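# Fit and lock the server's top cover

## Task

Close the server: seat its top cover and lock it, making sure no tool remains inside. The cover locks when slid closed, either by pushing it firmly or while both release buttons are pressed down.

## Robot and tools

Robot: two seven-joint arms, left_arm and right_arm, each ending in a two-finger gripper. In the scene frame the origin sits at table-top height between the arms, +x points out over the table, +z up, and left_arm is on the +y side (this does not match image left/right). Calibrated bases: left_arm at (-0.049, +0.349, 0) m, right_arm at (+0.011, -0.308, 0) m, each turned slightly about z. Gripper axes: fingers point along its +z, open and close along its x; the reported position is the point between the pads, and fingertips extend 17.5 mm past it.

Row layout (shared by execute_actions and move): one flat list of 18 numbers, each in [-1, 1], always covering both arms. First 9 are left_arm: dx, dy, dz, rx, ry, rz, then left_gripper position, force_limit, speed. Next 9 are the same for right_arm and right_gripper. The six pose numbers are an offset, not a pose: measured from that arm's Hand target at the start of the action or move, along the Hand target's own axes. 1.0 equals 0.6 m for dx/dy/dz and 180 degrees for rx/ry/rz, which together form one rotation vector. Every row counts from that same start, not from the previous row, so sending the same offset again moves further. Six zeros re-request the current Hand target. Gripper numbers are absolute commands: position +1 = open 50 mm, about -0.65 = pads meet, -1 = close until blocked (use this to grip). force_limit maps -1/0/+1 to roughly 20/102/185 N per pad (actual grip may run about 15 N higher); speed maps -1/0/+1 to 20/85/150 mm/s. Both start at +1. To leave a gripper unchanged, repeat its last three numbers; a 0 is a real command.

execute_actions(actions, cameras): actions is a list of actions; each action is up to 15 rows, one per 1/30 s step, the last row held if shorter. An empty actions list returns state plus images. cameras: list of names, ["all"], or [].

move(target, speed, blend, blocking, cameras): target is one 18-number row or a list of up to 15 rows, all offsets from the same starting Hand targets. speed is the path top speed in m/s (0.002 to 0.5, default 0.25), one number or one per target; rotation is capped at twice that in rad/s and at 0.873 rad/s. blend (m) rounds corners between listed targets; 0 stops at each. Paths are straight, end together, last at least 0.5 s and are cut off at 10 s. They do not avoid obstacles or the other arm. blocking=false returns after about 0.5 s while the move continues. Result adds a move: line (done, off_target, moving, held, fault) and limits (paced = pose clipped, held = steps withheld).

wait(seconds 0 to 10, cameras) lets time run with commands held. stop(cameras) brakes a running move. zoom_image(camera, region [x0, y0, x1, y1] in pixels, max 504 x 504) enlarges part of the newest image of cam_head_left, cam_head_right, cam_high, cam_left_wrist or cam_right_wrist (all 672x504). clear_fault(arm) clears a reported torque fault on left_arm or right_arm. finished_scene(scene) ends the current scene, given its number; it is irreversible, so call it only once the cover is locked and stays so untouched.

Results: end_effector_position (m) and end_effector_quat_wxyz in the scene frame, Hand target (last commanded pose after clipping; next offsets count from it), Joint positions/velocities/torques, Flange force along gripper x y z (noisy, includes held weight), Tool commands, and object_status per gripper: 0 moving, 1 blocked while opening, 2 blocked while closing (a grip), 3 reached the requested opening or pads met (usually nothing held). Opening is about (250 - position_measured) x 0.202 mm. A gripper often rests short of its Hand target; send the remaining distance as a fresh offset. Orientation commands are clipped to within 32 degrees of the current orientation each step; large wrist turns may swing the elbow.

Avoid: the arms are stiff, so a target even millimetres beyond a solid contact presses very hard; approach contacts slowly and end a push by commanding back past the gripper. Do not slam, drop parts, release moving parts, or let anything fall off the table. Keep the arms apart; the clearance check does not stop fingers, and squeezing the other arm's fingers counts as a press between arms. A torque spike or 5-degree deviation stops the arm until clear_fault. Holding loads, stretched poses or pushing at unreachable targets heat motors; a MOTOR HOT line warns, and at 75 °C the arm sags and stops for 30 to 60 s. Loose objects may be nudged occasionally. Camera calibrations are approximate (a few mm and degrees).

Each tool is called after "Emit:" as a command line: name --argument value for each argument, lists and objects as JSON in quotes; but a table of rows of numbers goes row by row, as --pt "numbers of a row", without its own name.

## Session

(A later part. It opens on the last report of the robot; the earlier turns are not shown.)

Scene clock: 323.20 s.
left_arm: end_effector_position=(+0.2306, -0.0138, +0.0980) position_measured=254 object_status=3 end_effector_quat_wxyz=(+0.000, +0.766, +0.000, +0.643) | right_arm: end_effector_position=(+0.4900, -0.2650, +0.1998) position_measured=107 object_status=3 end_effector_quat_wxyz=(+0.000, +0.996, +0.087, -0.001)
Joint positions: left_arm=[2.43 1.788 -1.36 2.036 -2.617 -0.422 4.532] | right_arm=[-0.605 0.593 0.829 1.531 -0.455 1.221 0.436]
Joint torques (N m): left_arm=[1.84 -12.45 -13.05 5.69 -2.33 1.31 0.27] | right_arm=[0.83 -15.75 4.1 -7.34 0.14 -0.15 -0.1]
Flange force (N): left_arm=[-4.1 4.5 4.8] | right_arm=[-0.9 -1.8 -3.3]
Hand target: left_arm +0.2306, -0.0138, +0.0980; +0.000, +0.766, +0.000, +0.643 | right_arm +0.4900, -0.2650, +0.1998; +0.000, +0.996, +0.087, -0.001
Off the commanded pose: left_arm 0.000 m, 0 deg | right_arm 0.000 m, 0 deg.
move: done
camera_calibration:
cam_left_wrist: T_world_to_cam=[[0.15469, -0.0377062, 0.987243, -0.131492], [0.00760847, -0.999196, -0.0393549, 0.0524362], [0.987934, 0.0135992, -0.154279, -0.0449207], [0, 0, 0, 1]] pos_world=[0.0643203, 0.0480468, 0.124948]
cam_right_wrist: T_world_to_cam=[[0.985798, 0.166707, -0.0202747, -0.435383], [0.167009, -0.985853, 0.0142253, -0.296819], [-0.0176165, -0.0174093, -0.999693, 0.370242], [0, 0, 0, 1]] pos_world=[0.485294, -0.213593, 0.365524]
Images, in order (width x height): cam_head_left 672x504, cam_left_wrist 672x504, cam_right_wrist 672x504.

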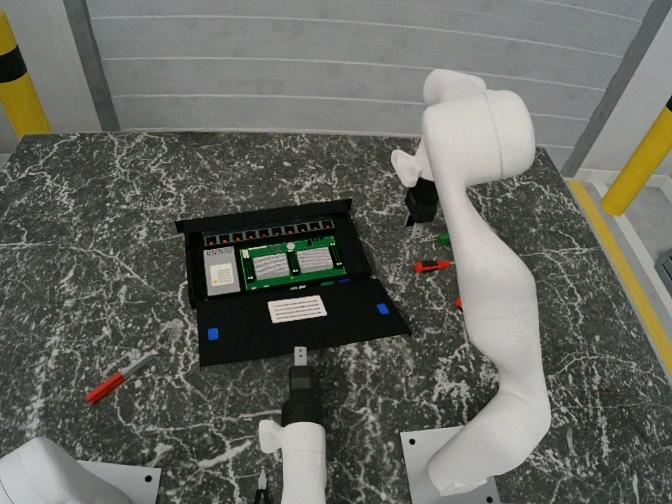

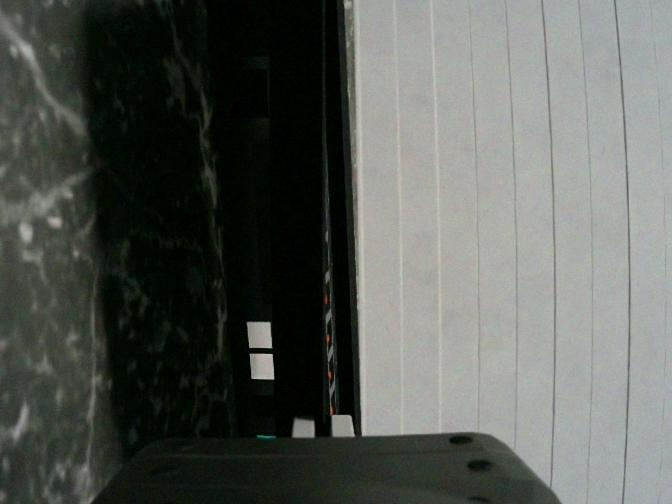

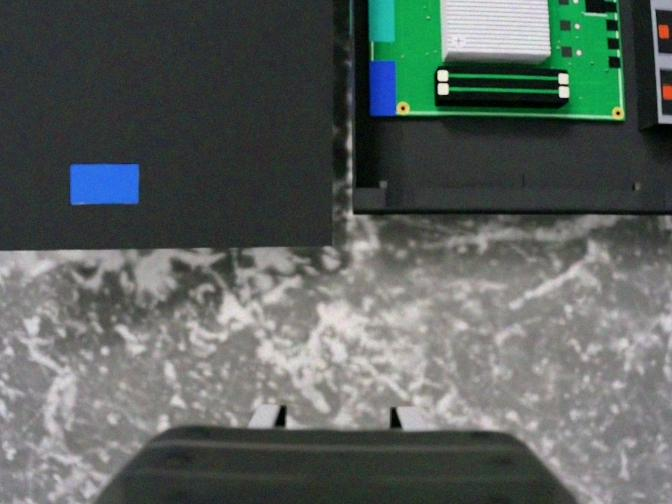

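Emit:
move --pt "0.0985 0 -0.0174 0 0.0556 0 -1 0.6 -0.7 0 0 0 0 0 0 0.3 -0.4 -0.3" --pt "0.1013 -0.076 0.2676 0 0.0556 0 -1 0.6 -0.7 0 0 0 0 0 0 0.3 -0.4 -0.3" --speed '[0.1,0.13]' --blend 0.02 --cameras '["cam_head_left","cam_right_wrist"]'

Scene clock: 334.17 s.
left_arm: end_effector_position=(+0.3992, +0.0319, +0.1301) position_measured=254 object_status=3 end_effector_quat_wxyz=(+0.000, +0.707, +0.000, +0.707) | right_arm: end_effector_position=(+0.4900, -0.2650, +0.1998) position_measured=107 object_status=3 end_effector_quat_wxyz=(+0.000, +0.996, +0.087, -0.001)
Joint positions: left_arm=[1.999 1.91 -1.354 2.09 -2.582 0.073 4.554] | right_arm=[-0.605 0.593 0.829 1.531 -0.455 1.221 0.436]
Joint torques (N m): left_arm=[2.03 -12.99 -14.06 7.46 0.58 1.29 0.29] | right_arm=[0.78 -15.85 4.14 -7.34 0.16 -0.13 -0.08]
Flange force (N): left_arm=[-4.6 2.2 6.3] | right_arm=[-0.6 -1.7 -3.1]
Hand target: left_arm +0.3992, +0.0320, +0.1301; +0.000, +0.707, +0.000, +0.707 | right_arm +0.4900, -0.2650, +0.1998; +0.000, +0.996, +0.087, -0.001
Off the commanded pose: left_arm 0.000 m, 0 deg | right_arm 0.000 m, 0 deg.
move: done
camera_calibration:
cam_right_wrist: T_world_to_cam=[[0.985798, 0.166707, -0.0202747, -0.435383], [0.167009, -0.985853, 0.0142253, -0.296819], [-0.0176165, -0.0174093, -0.999693, 0.370242], [0, 0, 0, 1]] pos_world=[0.485294, -0.213593, 0.365524]
Images, in order (width x height): cam_head_left 672x504, cam_right_wrist 672x504.

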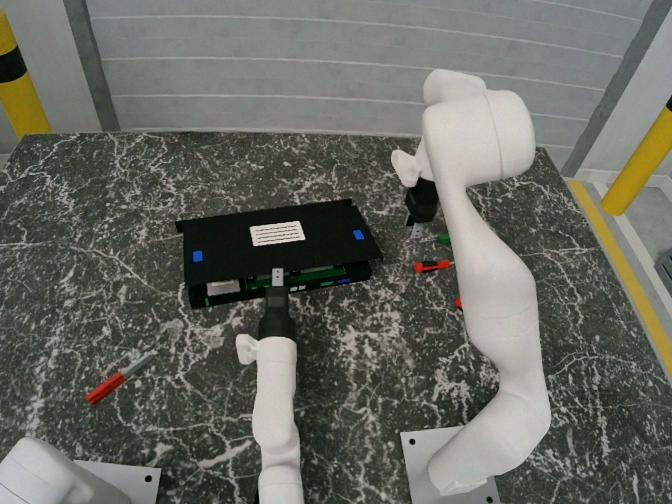

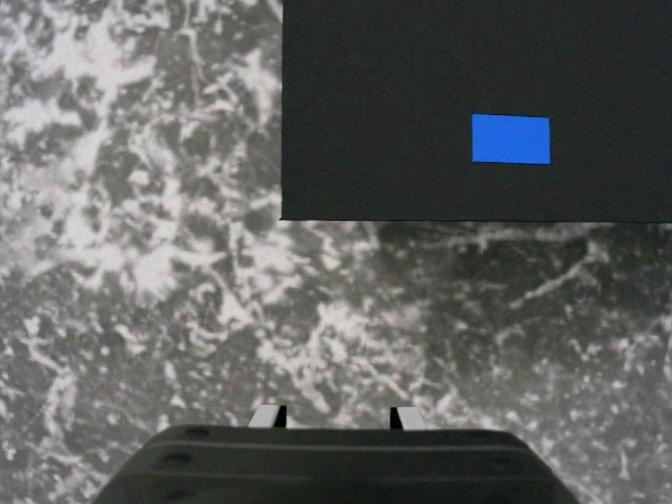

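Emit:
move --target '[-0.0333,-0.009,0.0087,0.0047,0,0,-1,0.6,-0.7,0.1947,0.0003,0,0,0,0,0.3,-0.4,-0.3]' --speed 0.12 --cameras '["cam_head_left","cam_right_wrist"]'

Scene clock: 346.63 s.
left_arm: end_effector_position=(+0.4044, +0.0374, +0.1101) position_measured=254 object_status=3 end_effector_quat_wxyz=(-0.005, +0.707, +0.006, +0.707) | right_arm: end_effector_position=(+0.6051, -0.2450, +0.1997) position_measured=107 object_status=3 end_effector_quat_wxyz=(+0.000, +0.996, +0.087, -0.001)
Joint positions: left_arm=[1.997 1.968 -1.343 2.057 -2.553 0.034 4.579] | right_arm=[-0.423 0.85 0.762 1.026 -0.55 1.449 0.352]
Joint torques (N m): left_arm=[1.88 -12.52 -13.82 8.57 0.25 0.95 0.27] | right_arm=[0.84 -22.07 4.52 -7.33 0.14 -0.13 -0.06]
Flange force (N): left_arm=[-4.5 2.5 6.6] | right_arm=[0.3 -1.4 -2.6]
Hand target: left_arm +0.4044, +0.0373, +0.1101; -0.005, +0.707, +0.006, +0.707 | right_arm +0.6051, -0.2450, +0.1997; +0.000, +0.996, +0.087, -0.001
Off the commanded pose: left_arm 0.000 m, 0 deg | right_arm 0.000 m, 0 deg.
move: done
camera_calibration:
cam_right_wrist: T_world_to_cam=[[0.985798, 0.166708, -0.0202748, -0.552088], [0.167009, -0.985853, 0.0142253, -0.296306], [-0.0176165, -0.0174093, -0.999693, 0.372416], [0, 0, 0, 1]] pos_world=[0.600294, -0.193593, 0.365324]
Images, in order (width x height): cam_head_left 672x504, cam_right_wrist 672x504.

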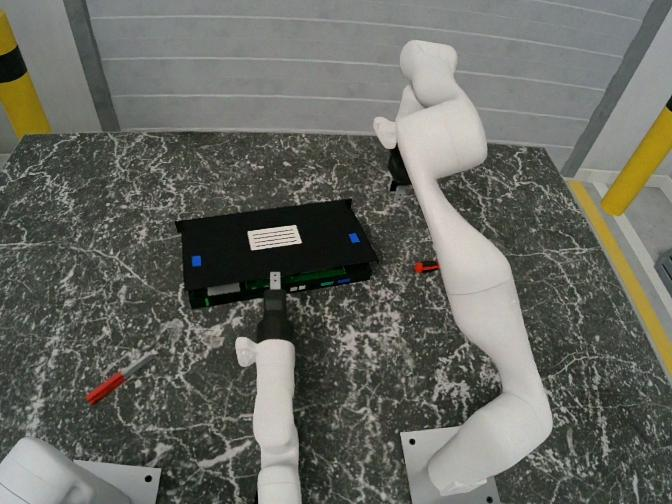

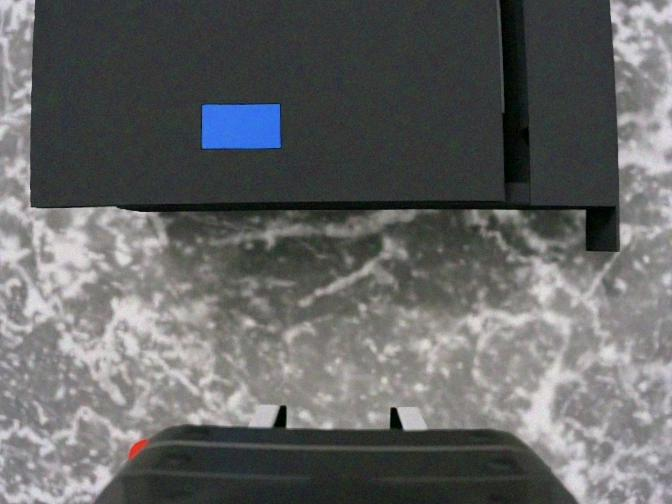

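Emit:
zoom_image --camera "cam_right_wrist" --region '[20, 180, 180, 230]'

Emit:
zoom_image --camera "cam_right_wrist" --region '[470, 180, 630, 230]'

Scaled by 3.150.

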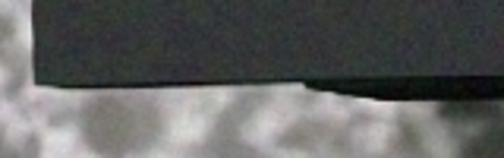

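Scaled by 3.150.

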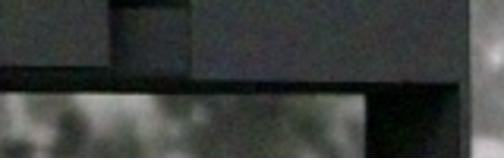

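Emit:
move --target '[-0.05,-0.005,0.0188,0,0,0,-1,0.6,-0.7,0,0,0,0,0,0,0.3,-0.4,-0.3]' --speed 0.08 --cameras '["cam_head_left","cam_head_right","cam_right_wrist"]'

Emit:
zoom_image --camera "cam_right_wrist" --region '[60, 180, 220, 230]'

Emit:
zoom_image --camera "cam_right_wrist" --region '[470, 180, 630, 230]'

Emit:
zoom_image --camera "cam_head_left" --region '[170, 190, 390, 310]'

Scene clock: 396.73 s.
left_arm: end_effector_position=(+0.4157, +0.0406, +0.0801) position_measured=254 object_status=3 end_effector_quat_wxyz=(-0.005, +0.707, +0.006, +0.707) | right_arm: end_effector_position=(+0.6051, -0.2450, +0.1997) position_measured=107 object_status=3 end_effector_quat_wxyz=(+0.000, +0.996, +0.087, -0.001)
Joint positions: left_arm=[1.985 2.051 -1.328 2.004 -2.512 0.006 4.617] | right_arm=[-0.423 0.85 0.762 1.026 -0.55 1.449 0.352]
Joint torques (N m): left_arm=[1.3 -11.95 -12.84 10.26 0.03 0.25 0.17] | right_arm=[0.77 -21.98 4.49 -7.4 0.13 -0.15 -0.1]
Flange force (N): left_arm=[-4.3 3.6 6.7] | right_arm=[-0.2 -1.3 -2.6]
Hand target: left_arm +0.4157, +0.0405, +0.0801; -0.005, +0.707, +0.006, +0.707 | right_arm +0.6051, -0.2450, +0.1997; +0.000, +0.996, +0.087, -0.001
Off the commanded pose: left_arm 0.000 m, 0 deg | right_arm 0.000 m, 0 deg.
move: done
camera_calibration:
cam_right_wrist: T_world_to_cam=[[0.985798, 0.166708, -0.0202748, -0.552088], [0.167009, -0.985853, 0.0142253, -0.296306], [-0.0176165, -0.0174093, -0.999693, 0.372416], [0, 0, 0, 1]] pos_world=[0.600294, -0.193593, 0.365324]
Images, in order (width x height): cam_head_left 672x504, cam_head_right 672x504, cam_right_wrist 672x504.

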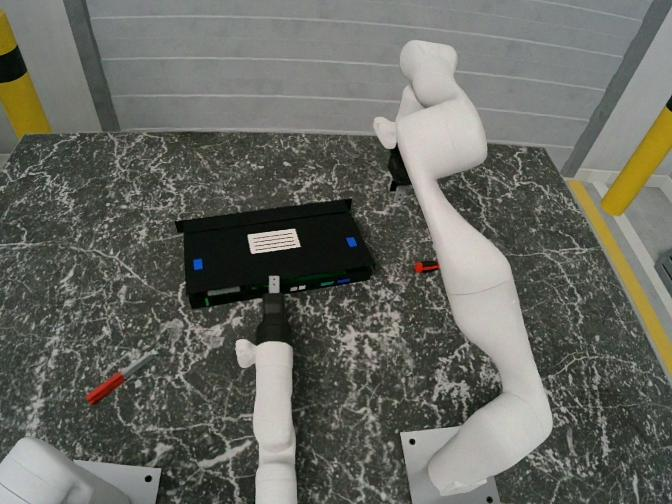

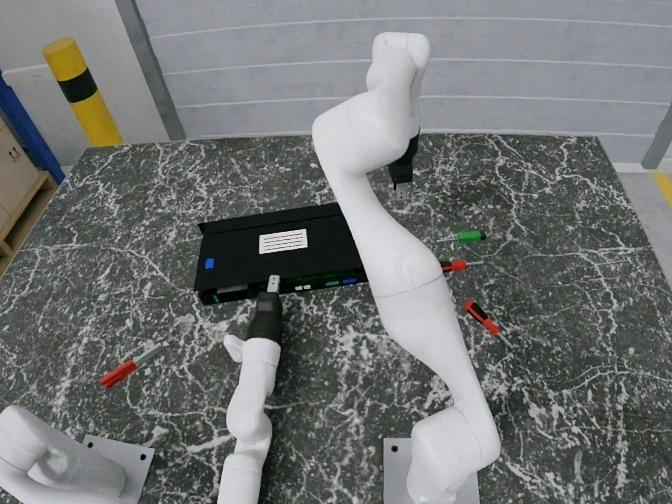

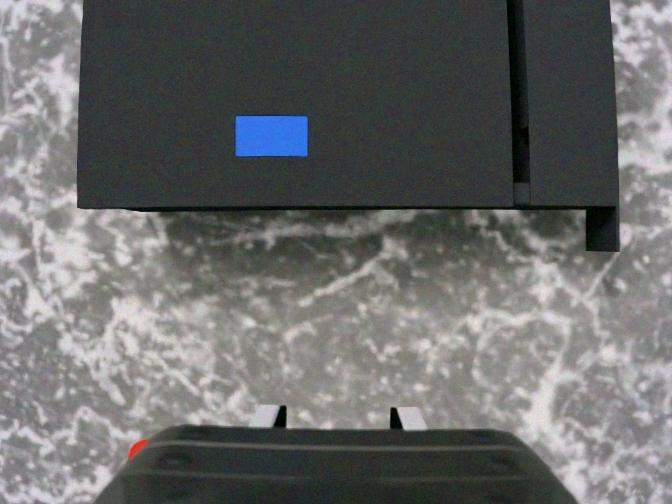

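Scaled by 3.150.

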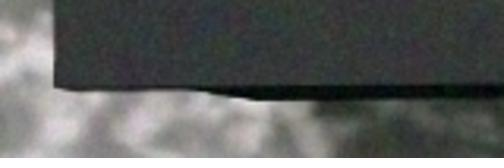

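Scaled by 3.150.

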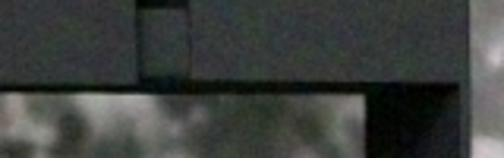

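Scaled by 2.291 from the camera's 672x504 image, which has a finer 960x720 frame.

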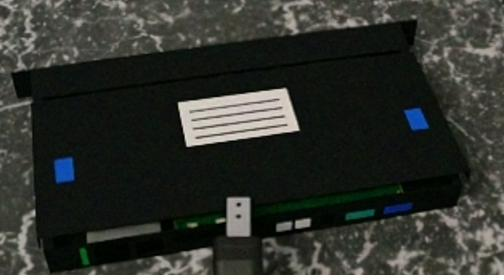

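Emit:
move --target '[-0.02,-0.001,-0.0002,0.0017,0,0,-1,0.6,-0.7,0,0,0,0,0,0,0.3,-0.4,-0.3]' --speed 0.04 --cameras '["cam_head_left","cam_right_wrist"]'

Emit:
zoom_image --camera "cam_right_wrist" --region '[70, 185, 190, 225]'

Emit:
zoom_image --camera "cam_right_wrist" --region '[490, 185, 610, 225]'

Emit:
zoom_image --camera "cam_head_left" --region '[176, 270, 236, 315]'

Emit:
zoom_image --camera "cam_head_left" --region '[340, 245, 400, 290]'

Scene clock: 409.37 s.
left_arm: end_effector_position=(+0.4156, +0.0411, +0.0681) position_measured=254 object_status=3 end_effector_quat_wxyz=(-0.007, +0.707, +0.008, +0.707) | right_arm: end_effector_position=(+0.6051, -0.2450, +0.1997) position_measured=107 object_status=3 end_effector_quat_wxyz=(+0.000, +0.996, +0.087, -0.001)
Joint positions: left_arm=[1.997 2.087 -1.326 1.98 -2.496 -0.031 4.634] | right_arm=[-0.423 0.85 0.762 1.026 -0.55 1.449 0.352]
Joint torques (N m): left_arm=[-0.01 -11.09 -10.44 11.62 -0.26 -1 0.04] | right_arm=[0.83 -21.94 4.56 -7.34 0.15 -0.18 -0.02]
Flange force (N): left_arm=[-2.6 6.8 7.2] | right_arm=[0.1 -1.5 -2.8]
Hand target: left_arm +0.4156, +0.0411, +0.0681; -0.007, +0.707, +0.008, +0.707 | right_arm +0.6051, -0.2450, +0.1997; +0.000, +0.996, +0.087, -0.001
Off the commanded pose: left_arm 0.000 m, 0 deg | right_arm 0.000 m, 0 deg.
move: done
camera_calibration:
cam_right_wrist: T_world_to_cam=[[0.985798, 0.166708, -0.0202748, -0.552088], [0.167009, -0.985853, 0.0142253, -0.296306], [-0.0176165, -0.0174093, -0.999693, 0.372416], [0, 0, 0, 1]] pos_world=[0.600294, -0.193593, 0.365324]
Images, in order (width x height): cam_head_left 672x504, cam_right_wrist 672x504.

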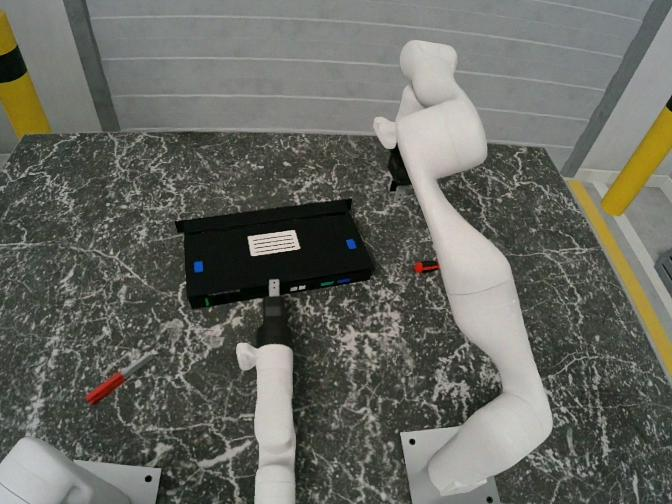

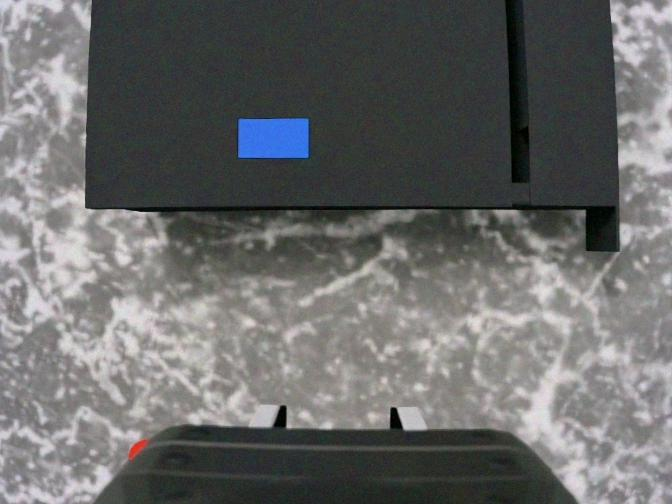

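Scaled by 4.200.

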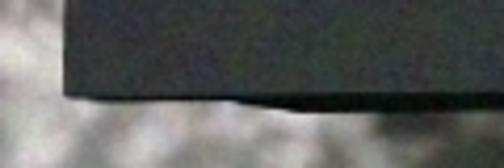

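Scaled by 4.200.

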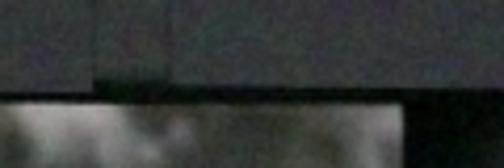

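Scaled by 8.400 from the camera's 672x504 image, which has a finer 960x720 frame.

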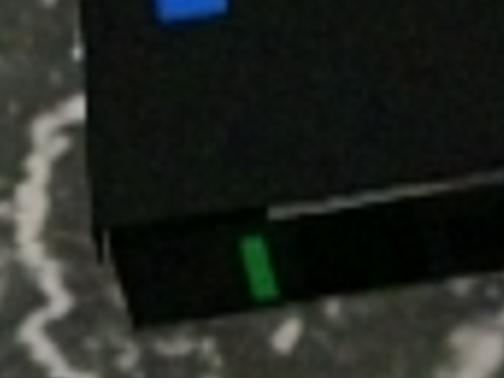

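Scaled by 8.400 from the camera's 672x504 image, which has a finer 960x720 frame.

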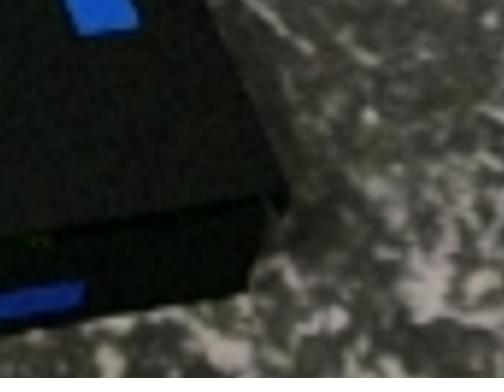

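Emit:
move --target '[0.01,0.0025,-0.0086,0.0018,0,0,-1,0.6,-0.7,0,0,0,0,0,0,0.3,-0.4,-0.3]' --speed 0.04 --cameras '["cam_head_left","cam_right_wrist"]'

Emit:
zoom_image --camera "cam_right_wrist" --region '[60, 185, 180, 225]'

Emit:
zoom_image --camera "cam_right_wrist" --region '[480, 185, 600, 225]'

Emit:
zoom_image --camera "cam_head_left" --region '[176, 270, 236, 315]'

Emit:
zoom_image --camera "cam_head_left" --region '[340, 245, 400, 290]'

Scene clock: 463.87 s.
left_arm: end_effector_position=(+0.4104, +0.0395, +0.0741) position_measured=254 object_status=3 end_effector_quat_wxyz=(-0.009, +0.707, +0.010, +0.707) | right_arm: end_effector_position=(+0.6051, -0.2450, +0.1997) position_measured=107 object_status=3 end_effector_quat_wxyz=(+0.000, +0.996, +0.087, -0.001)
Joint positions: left_arm=[2.008 2.071 -1.333 1.987 -2.505 -0.045 4.626] | right_arm=[-0.423 0.85 0.762 1.026 -0.55 1.449 0.352]
Joint torques (N m): left_arm=[0.28 -11.25 -10.68 14.57 -0.32 -2.18 0.07] | right_arm=[0.78 -21.99 4.54 -7.3 0.16 -0.17 -0.11]
Flange force (N): left_arm=[-5.3 11.0 13.5] | right_arm=[0.4 -1.2 -2.9]
Hand target: left_arm +0.4104, +0.0395, +0.0741; -0.009, +0.707, +0.010, +0.707 | right_arm +0.6051, -0.2450, +0.1997; +0.000, +0.996, +0.087, -0.001
Off the commanded pose: left_arm 0.000 m, 0 deg | right_arm 0.000 m, 0 deg.
move: done
camera_calibration:
cam_right_wrist: T_world_to_cam=[[0.985798, 0.166708, -0.0202748, -0.552088], [0.167009, -0.985853, 0.0142253, -0.296306], [-0.0176165, -0.0174093, -0.999693, 0.372416], [0, 0, 0, 1]] pos_world=[0.600294, -0.193593, 0.365324]
Images, in order (width x height): cam_head_left 672x504, cam_right_wrist 672x504.

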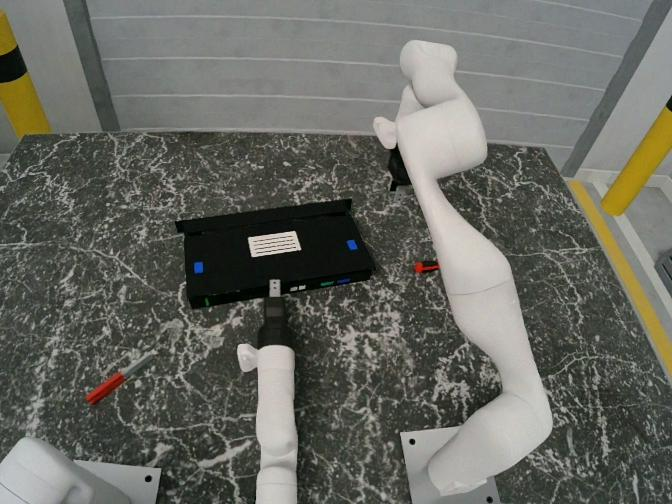

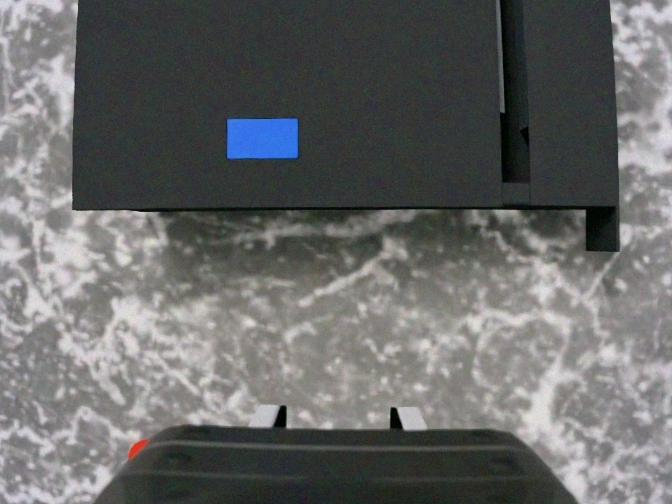

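Scaled by 4.200.

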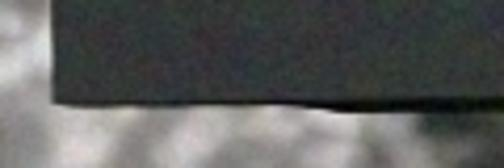

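Scaled by 4.200.

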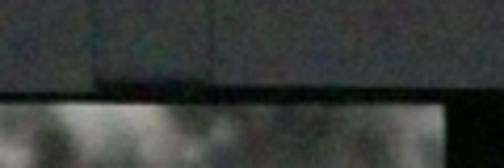

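Scaled by 8.400 from the camera's 672x504 image, which has a finer 960x720 frame.

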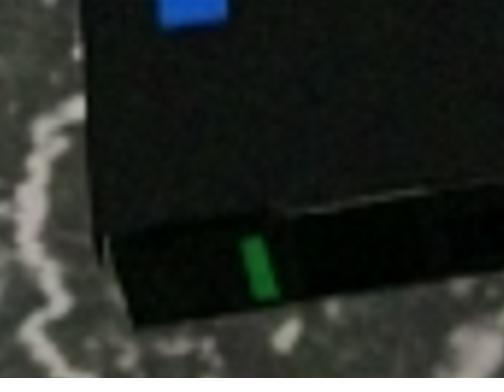

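Scaled by 8.400 from the camera's 672x504 image, which has a finer 960x720 frame.

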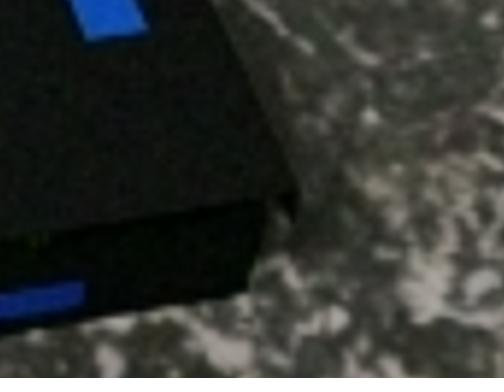

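Emit:
wait --seconds 0 --cameras '["cam_left_wrist"]'

Emit:
zoom_image --camera "cam_left_wrist" --region '[100, 0, 400, 200]'

Scene clock: 532.73 s.
left_arm: end_effector_position=(+0.4104, +0.0395, +0.0741) position_measured=254 object_status=3 end_effector_quat_wxyz=(-0.009, +0.707, +0.010, +0.707) | right_arm: end_effector_position=(+0.6051, -0.2450, +0.1997) position_measured=107 object_status=3 end_effector_quat_wxyz=(+0.000, +0.996, +0.087, -0.001)
Joint positions: left_arm=[2.008 2.071 -1.333 1.987 -2.505 -0.045 4.626] | right_arm=[-0.423 0.85 0.762 1.026 -0.55 1.449 0.352]
Joint torques (N m): left_arm=[0.33 -11.29 -10.67 14.57 -0.36 -2.21 0.13] | right_arm=[0.74 -21.98 4.52 -7.33 0.15 -0.15 -0.11]
Flange force (N): left_arm=[-5.3 10.9 13.8] | right_arm=[0.2 -1.2 -2.7]
Hand target: left_arm +0.4104, +0.0395, +0.0741; -0.009, +0.707, +0.010, +0.707 | right_arm +0.6051, -0.2450, +0.1997; +0.000, +0.996, +0.087, -0.001
Tool commands: left_gripper/position=-1.0 left_gripper/force_limit=+0.6 left_gripper/speed=-0.7 right_gripper/position=+0.3 right_gripper/force_limit=-0.4 right_gripper/speed=-0.3
Off the commanded pose: left_arm 0.000 m, 0 deg | right_arm 0.000 m, 0 deg.
camera_calibration:
cam_left_wrist: T_world_to_cam=[[-0.0182467, -0.0382732, 0.999101, -0.0635786], [0.0402184, -0.998486, -0.0375152, 0.0898926], [0.999024, 0.0394977, 0.0197584, -0.245514], [0, 0, 0, 1]] pos_world=[0.240499, 0.0970205, 0.0717447]
Images, in order (width x height): cam_left_wrist 672x504.

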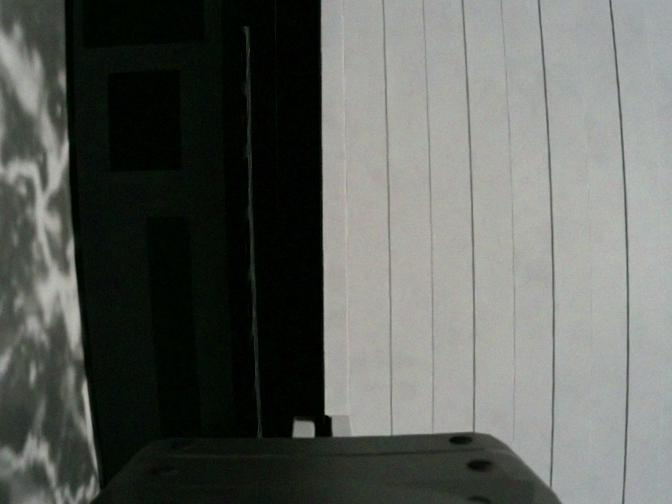

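Scaled by 1.680.

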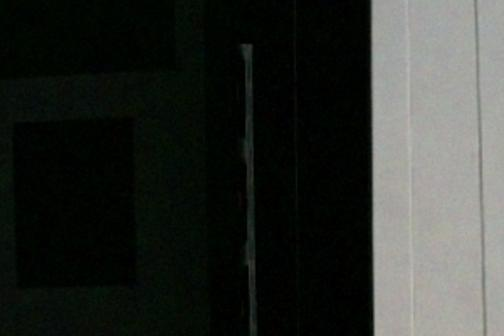

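Emit:
move --pt "0 0 0 0 0 0 -1 0.6 -0.7 -0.1244 0.2743 0 0.25 0 0 0.3 -0.4 -0.3" --pt "0 0 0 0 0 0 -1 0.6 -0.7 -0.1244 0.2743 0.1167 0.4167 0 0 0.3 -0.4 -0.3" --speed 0.3 --blend 0.03 --cameras '["cam_right_wrist"]'

Emit:
zoom_image --camera "cam_right_wrist" --region '[40, 80, 540, 330]'

Scene clock: 544.47 s.
left_arm: end_effector_position=(+0.4104, +0.0395, +0.0741) position_measured=254 object_status=3 end_effector_quat_wxyz=(-0.009, +0.707, +0.010, +0.707) | right_arm: end_effector_position=(+0.5596, -0.4196, +0.1296) position_measured=107 object_status=3 end_effector_quat_wxyz=(-0.599, +0.799, +0.052, -0.030)
Joint positions: left_arm=[2.008 2.071 -1.333 1.987 -2.505 -0.045 4.626] | right_arm=[0.666 1.527 -0.262 0.303 -0.795 2.101 0.502]
Joint torques (N m): left_arm=[0.29 -11.19 -10.71 14.55 -0.32 -2.19 0.11] | right_arm=[0.78 -26.62 -3.13 -6.07 -2.44 1.46 -0.08]
Flange force (N): left_arm=[-5.1 10.9 13.6] | right_arm=no reading
Hand target: left_arm +0.4104, +0.0395, +0.0741; -0.009, +0.707, +0.010, +0.707 | right_arm +0.5600, -0.4199, +0.1296; -0.607, +0.790, +0.069, -0.053
Off the commanded pose: left_arm 0.000 m, 0 deg | right_arm 0.001 m, 4 deg.
joint sent to its limit (right arm) — joint 6 (wrist pitch), upper limit. The joint targets are off in orientation, not in position.
move: off_target (right_arm)
camera_calibration:
cam_right_wrist: T_world_to_cam=[[0.990831, 0.135075, 0.00303854, -0.498717], [0.0427484, -0.292084, -0.955437, 0.0264572], [-0.128169, 0.946806, -0.29518, 0.673745], [0, 0, 0, 1]] pos_world=[0.579366, -0.562814, 0.225669]
Images, in order (width x height): cam_right_wrist 672x504.

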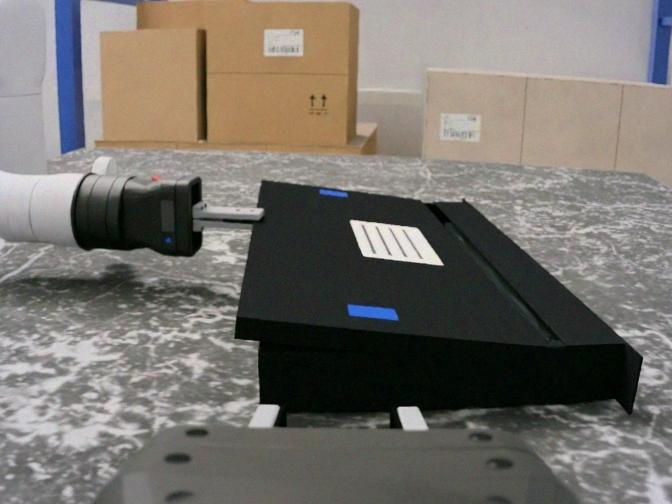

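Scaled by 1.008.

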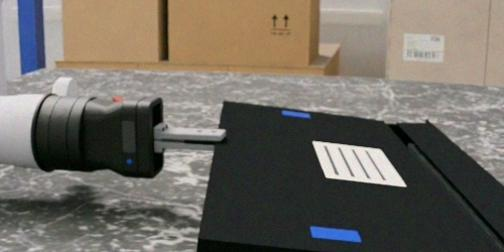

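Emit:
move --target '[-0.0167,0,0,0,0,0,-1,0.6,-0.7,0,0,0,-0.03,0,0,0.3,-0.4,-0.3]' --speed 0.03 --cameras '["cam_right_wrist","cam_head_left"]'

Emit:
zoom_image --camera "cam_right_wrist" --region '[200, 270, 400, 420]'

Emit:
zoom_image --camera "cam_right_wrist" --region '[460, 270, 660, 420]'

Emit:
zoom_image --camera "cam_head_left" --region '[176, 270, 236, 315]'

Scene clock: 558.40 s.
left_arm: end_effector_position=(+0.4104, +0.0395, +0.0641) position_measured=254 object_status=3 end_effector_quat_wxyz=(-0.009, +0.707, +0.010, +0.707) | right_arm: end_effector_position=(+0.5595, -0.4195, +0.1296) position_measured=107 object_status=3 end_effector_quat_wxyz=(-0.567, +0.820, +0.066, -0.043)
Joint positions: left_arm=[2.017 2.1 -1.33 1.969 -2.493 -0.068 4.64] | right_arm=[0.671 1.521 -0.547 0.254 -0.475 2.101 0.447]
Joint torques (N m): left_arm=[0.34 -11.16 -11.02 10.72 -0.45 -0.45 0.09] | right_arm=[0.77 -26.68 -3.5 -5.3 -2.45 1.23 -0.09]
Flange force (N): left_arm=[-2.6 4.7 5.5] | right_arm=no reading
Hand target: left_arm +0.4104, +0.0395, +0.0641; -0.009, +0.707, +0.010, +0.707 | right_arm +0.5600, -0.4199, +0.1296; -0.569, +0.818, +0.071, -0.050
Off the commanded pose: left_arm 0.000 m, 0 deg | right_arm 0.001 m, 1 deg.
joint sent to its limit (right arm) — joint 6 (wrist pitch), upper limit. The joint targets still meet the commanded pose.
move: done
camera_calibration:
cam_right_wrist: T_world_to_cam=[[0.984878, 0.173059, -0.00807564, -0.477894], [0.0563345, -0.363983, -0.9297, -0.0146299], [-0.163832, 0.915187, -0.368229, 0.689736], [0, 0, 0, 1]] pos_world=[0.584493, -0.553859, 0.23652]
Images, in order (width x height): cam_head_left 672x504, cam_right_wrist 672x504.

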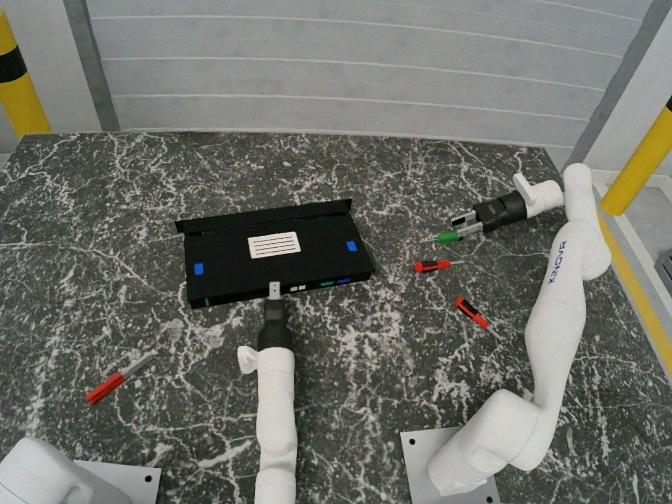

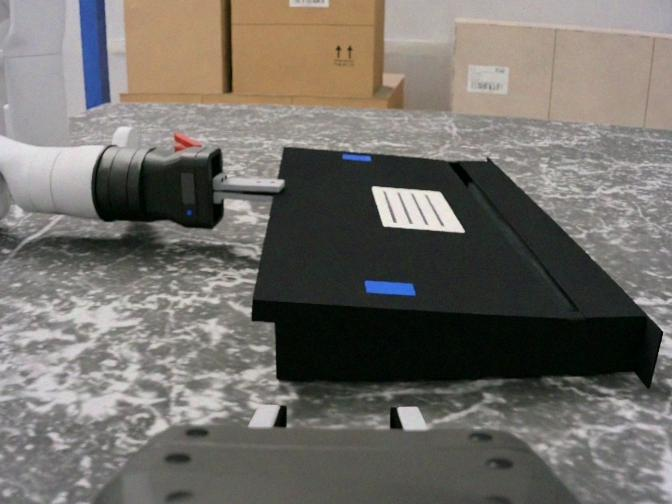

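Scaled by 2.520.

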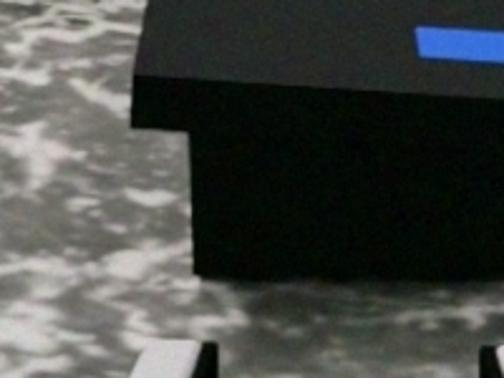

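Scaled by 2.520.

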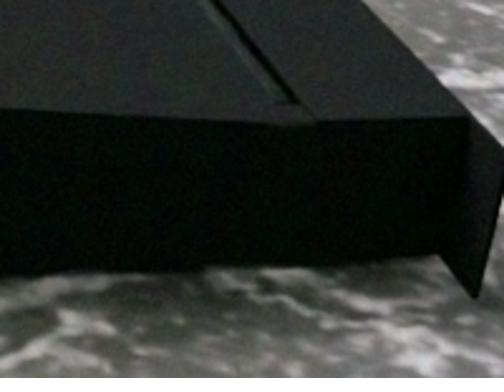

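Scaled by 8.400 from the camera's 672x504 image, which has a finer 960x720 frame.

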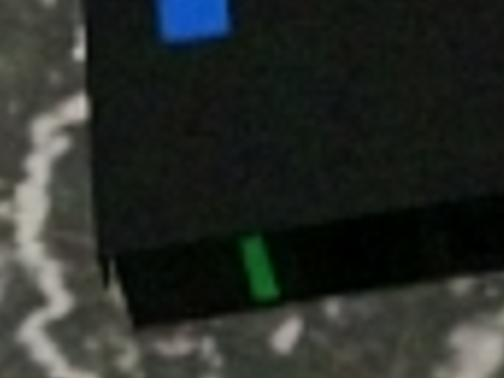

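Emit:
move --target '[-0.0092,0,0,0,0,0,-1,0.6,-0.7,0,0,0,-0.02,0,0,0.3,-0.4,-0.3]' --speed 0.03 --cameras '["cam_right_wrist","cam_head_left"]'

Emit:
zoom_image --camera "cam_right_wrist" --region '[210, 250, 410, 400]'

Emit:
zoom_image --camera "cam_head_left" --region '[176, 270, 236, 315]'

Emit:
zoom_image --camera "cam_head_left" --region '[340, 245, 400, 290]'

Scene clock: 571.07 s.
left_arm: end_effector_position=(+0.4104, +0.0395, +0.0586) position_measured=254 object_status=3 end_effector_quat_wxyz=(-0.009, +0.707, +0.010, +0.707) | right_arm: end_effector_position=(+0.5600, -0.4199, +0.1296) position_measured=107 object_status=3 end_effector_quat_wxyz=(-0.543, +0.835, +0.073, -0.048)
Joint positions: left_arm=[2.022 2.116 -1.328 1.959 -2.486 -0.081 4.649] | right_arm=[0.661 1.489 -0.526 0.274 -0.445 2.085 0.46]
Joint torques (N m): left_arm=[-0.03 -11.05 -10.41 10.83 -0.37 -0.63 0.16] | right_arm=[0.78 -26.71 -3.5 -5.54 -2.4 1.24 -0.05]
Flange force (N): left_arm=[-2.2 5.3 4.9] | right_arm=no reading
Hand target: left_arm +0.4104, +0.0395, +0.0586; -0.009, +0.707, +0.010, +0.707 | right_arm +0.5600, -0.4199, +0.1296; -0.543, +0.835, +0.073, -0.048
Off the commanded pose: left_arm 0.000 m, 0 deg | right_arm 0.000 m, 0 deg.
move: done
camera_calibration:
cam_right_wrist: T_world_to_cam=[[0.982108, 0.187736, -0.0148024, -0.469784], [0.0655398, -0.414432, -0.907717, -0.0439813], [-0.176545, 0.890506, -0.419321, 0.693629], [0, 0, 0, 1]] pos_world=[0.586718, -0.547714, 0.243977]
Images, in order (width x height): cam_head_left 672x504, cam_right_wrist 672x504.

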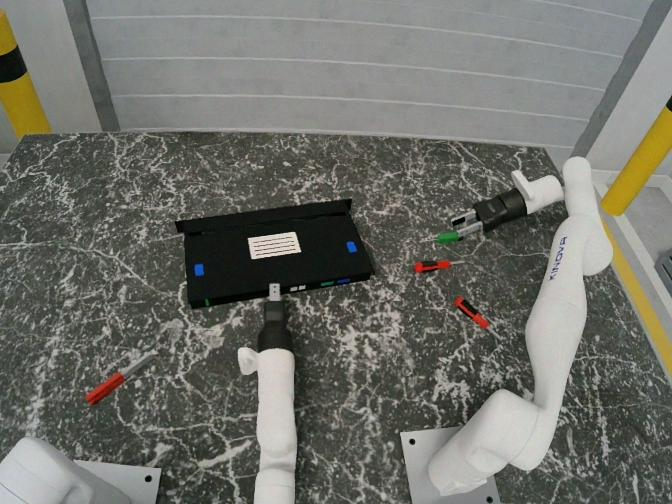

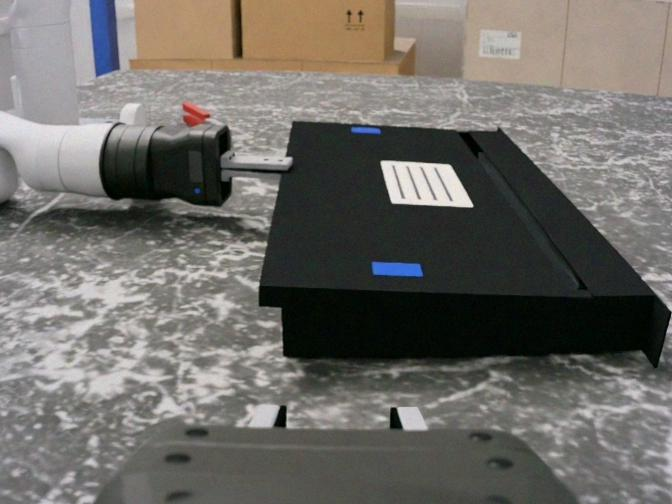

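Scaled by 2.520.

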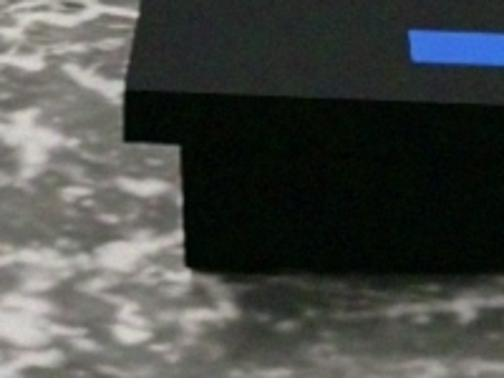

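Scaled by 8.400 from the camera's 672x504 image, which has a finer 960x720 frame.

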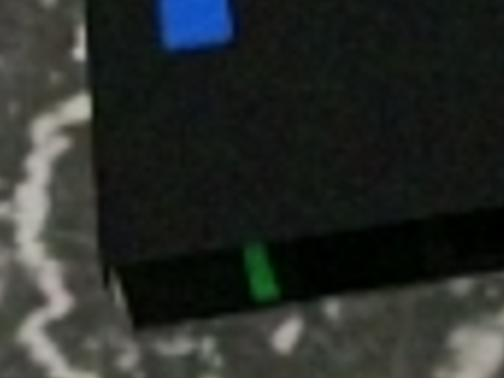

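Scaled by 8.400 from the camera's 672x504 image, which has a finer 960x720 frame.

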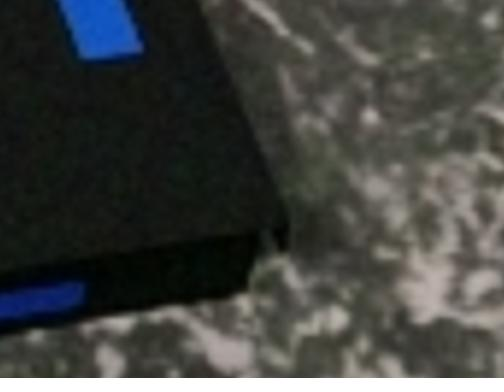

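Emit:
move --pt "-0.0033 0 0 0 0 0 -1 0.6 -0.7 0 0 0 0 0 0 0.3 -0.4 -0.3" --pt "-0.0033 0 0 0 0 0 1 0.6 -1 0 0 0 0 0 0 0.3 -0.4 -0.3" --pt "-0.0033 0 -0.045 0 0 0 1 0.6 -1 0 0 0 0 0 0 0.3 -0.4 -0.3" --pt "0.06 0 -0.07 0 0 0 1 0.6 -1 0 0 0 0 0 0 0.3 -0.4 -0.3" --speed '[0.03,0.05,0.06,0.1]' --cameras '["cam_right_wrist","cam_head_left"]'

Emit:
zoom_image --camera "cam_right_wrist" --region '[210, 250, 410, 400]'

Emit:
zoom_image --camera "cam_right_wrist" --region '[450, 230, 650, 380]'

Emit:
zoom_image --camera "cam_head_left" --region '[170, 190, 390, 310]'

Scene clock: 586.00 s.
left_arm: end_effector_position=(+0.3684, +0.0384, +0.0946) position_measured=3 object_status=3 end_effector_quat_wxyz=(-0.009, +0.707, +0.010, +0.707) | right_arm: end_effector_position=(+0.5600, -0.4199, +0.1296) position_measured=107 object_status=3 end_effector_quat_wxyz=(-0.543, +0.835, +0.073, -0.048)
Joint positions: left_arm=[2.126 2.022 -1.327 2.058 -2.524 -0.099 4.603] | right_arm=[0.661 1.489 -0.526 0.274 -0.445 2.085 0.46]
Joint torques (N m): left_arm=[1.95 -11.5 -9.15 7.01 -0.25 0.51 0.23] | right_arm=[0.74 -26.69 -3.53 -5.53 -2.41 1.27 -0.08]
Flange force (N): left_arm=[2.3 3.8 6.6] | right_arm=no reading
Hand target: left_arm +0.3684, +0.0384, +0.0945; -0.009, +0.707, +0.010, +0.707 | right_arm +0.5600, -0.4199, +0.1296; -0.543, +0.835, +0.073, -0.048
Off the commanded pose: left_arm 0.000 m, 0 deg | right_arm 0.000 m, 0 deg.
move: done
camera_calibration:
cam_right_wrist: T_world_to_cam=[[0.982125, 0.187648, -0.0147616, -0.469754], [0.0655404, -0.414438, -0.907715, -0.043979], [-0.176448, 0.890522, -0.419328, 0.693566], [0, 0, 0, 1]] pos_world=[0.586618, -0.547714, 0.243977]
Images, in order (width x height): cam_head_left 672x504, cam_right_wrist 672x504.

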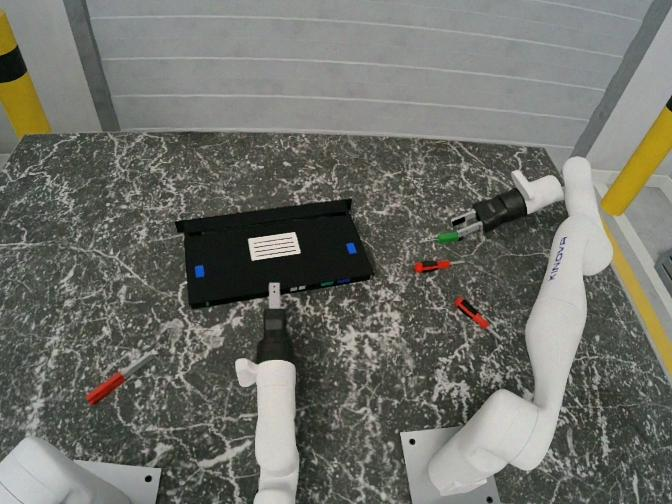

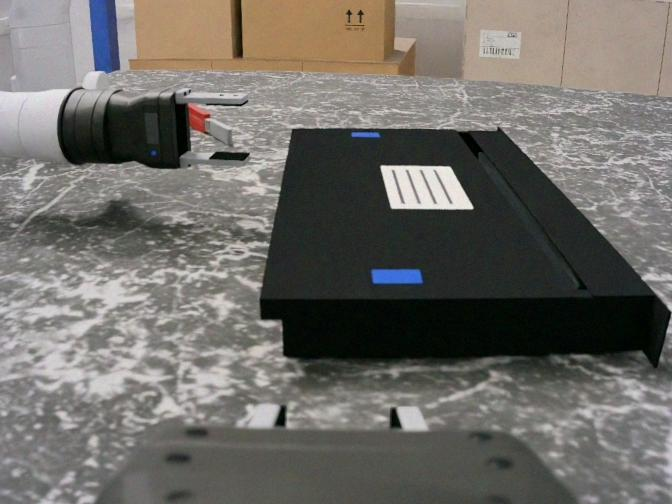

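Scaled by 2.520.

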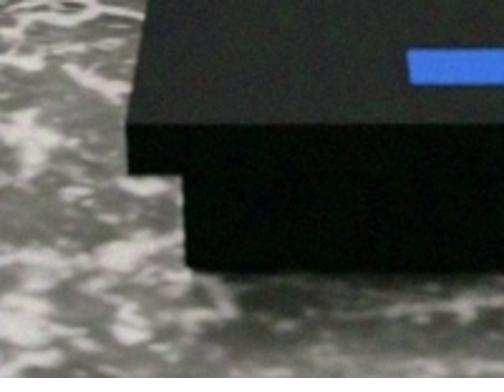

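Scaled by 2.520.

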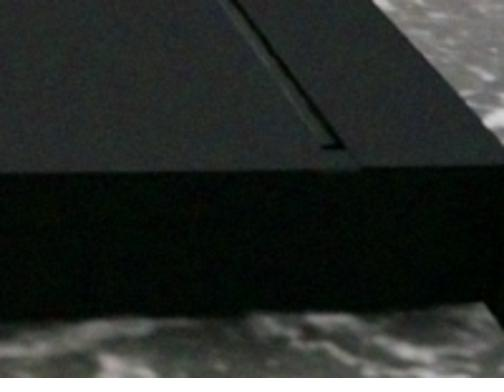

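Scaled by 2.291 from the camera's 672x504 image, which has a finer 960x720 frame.

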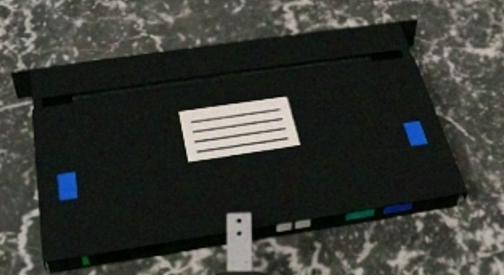

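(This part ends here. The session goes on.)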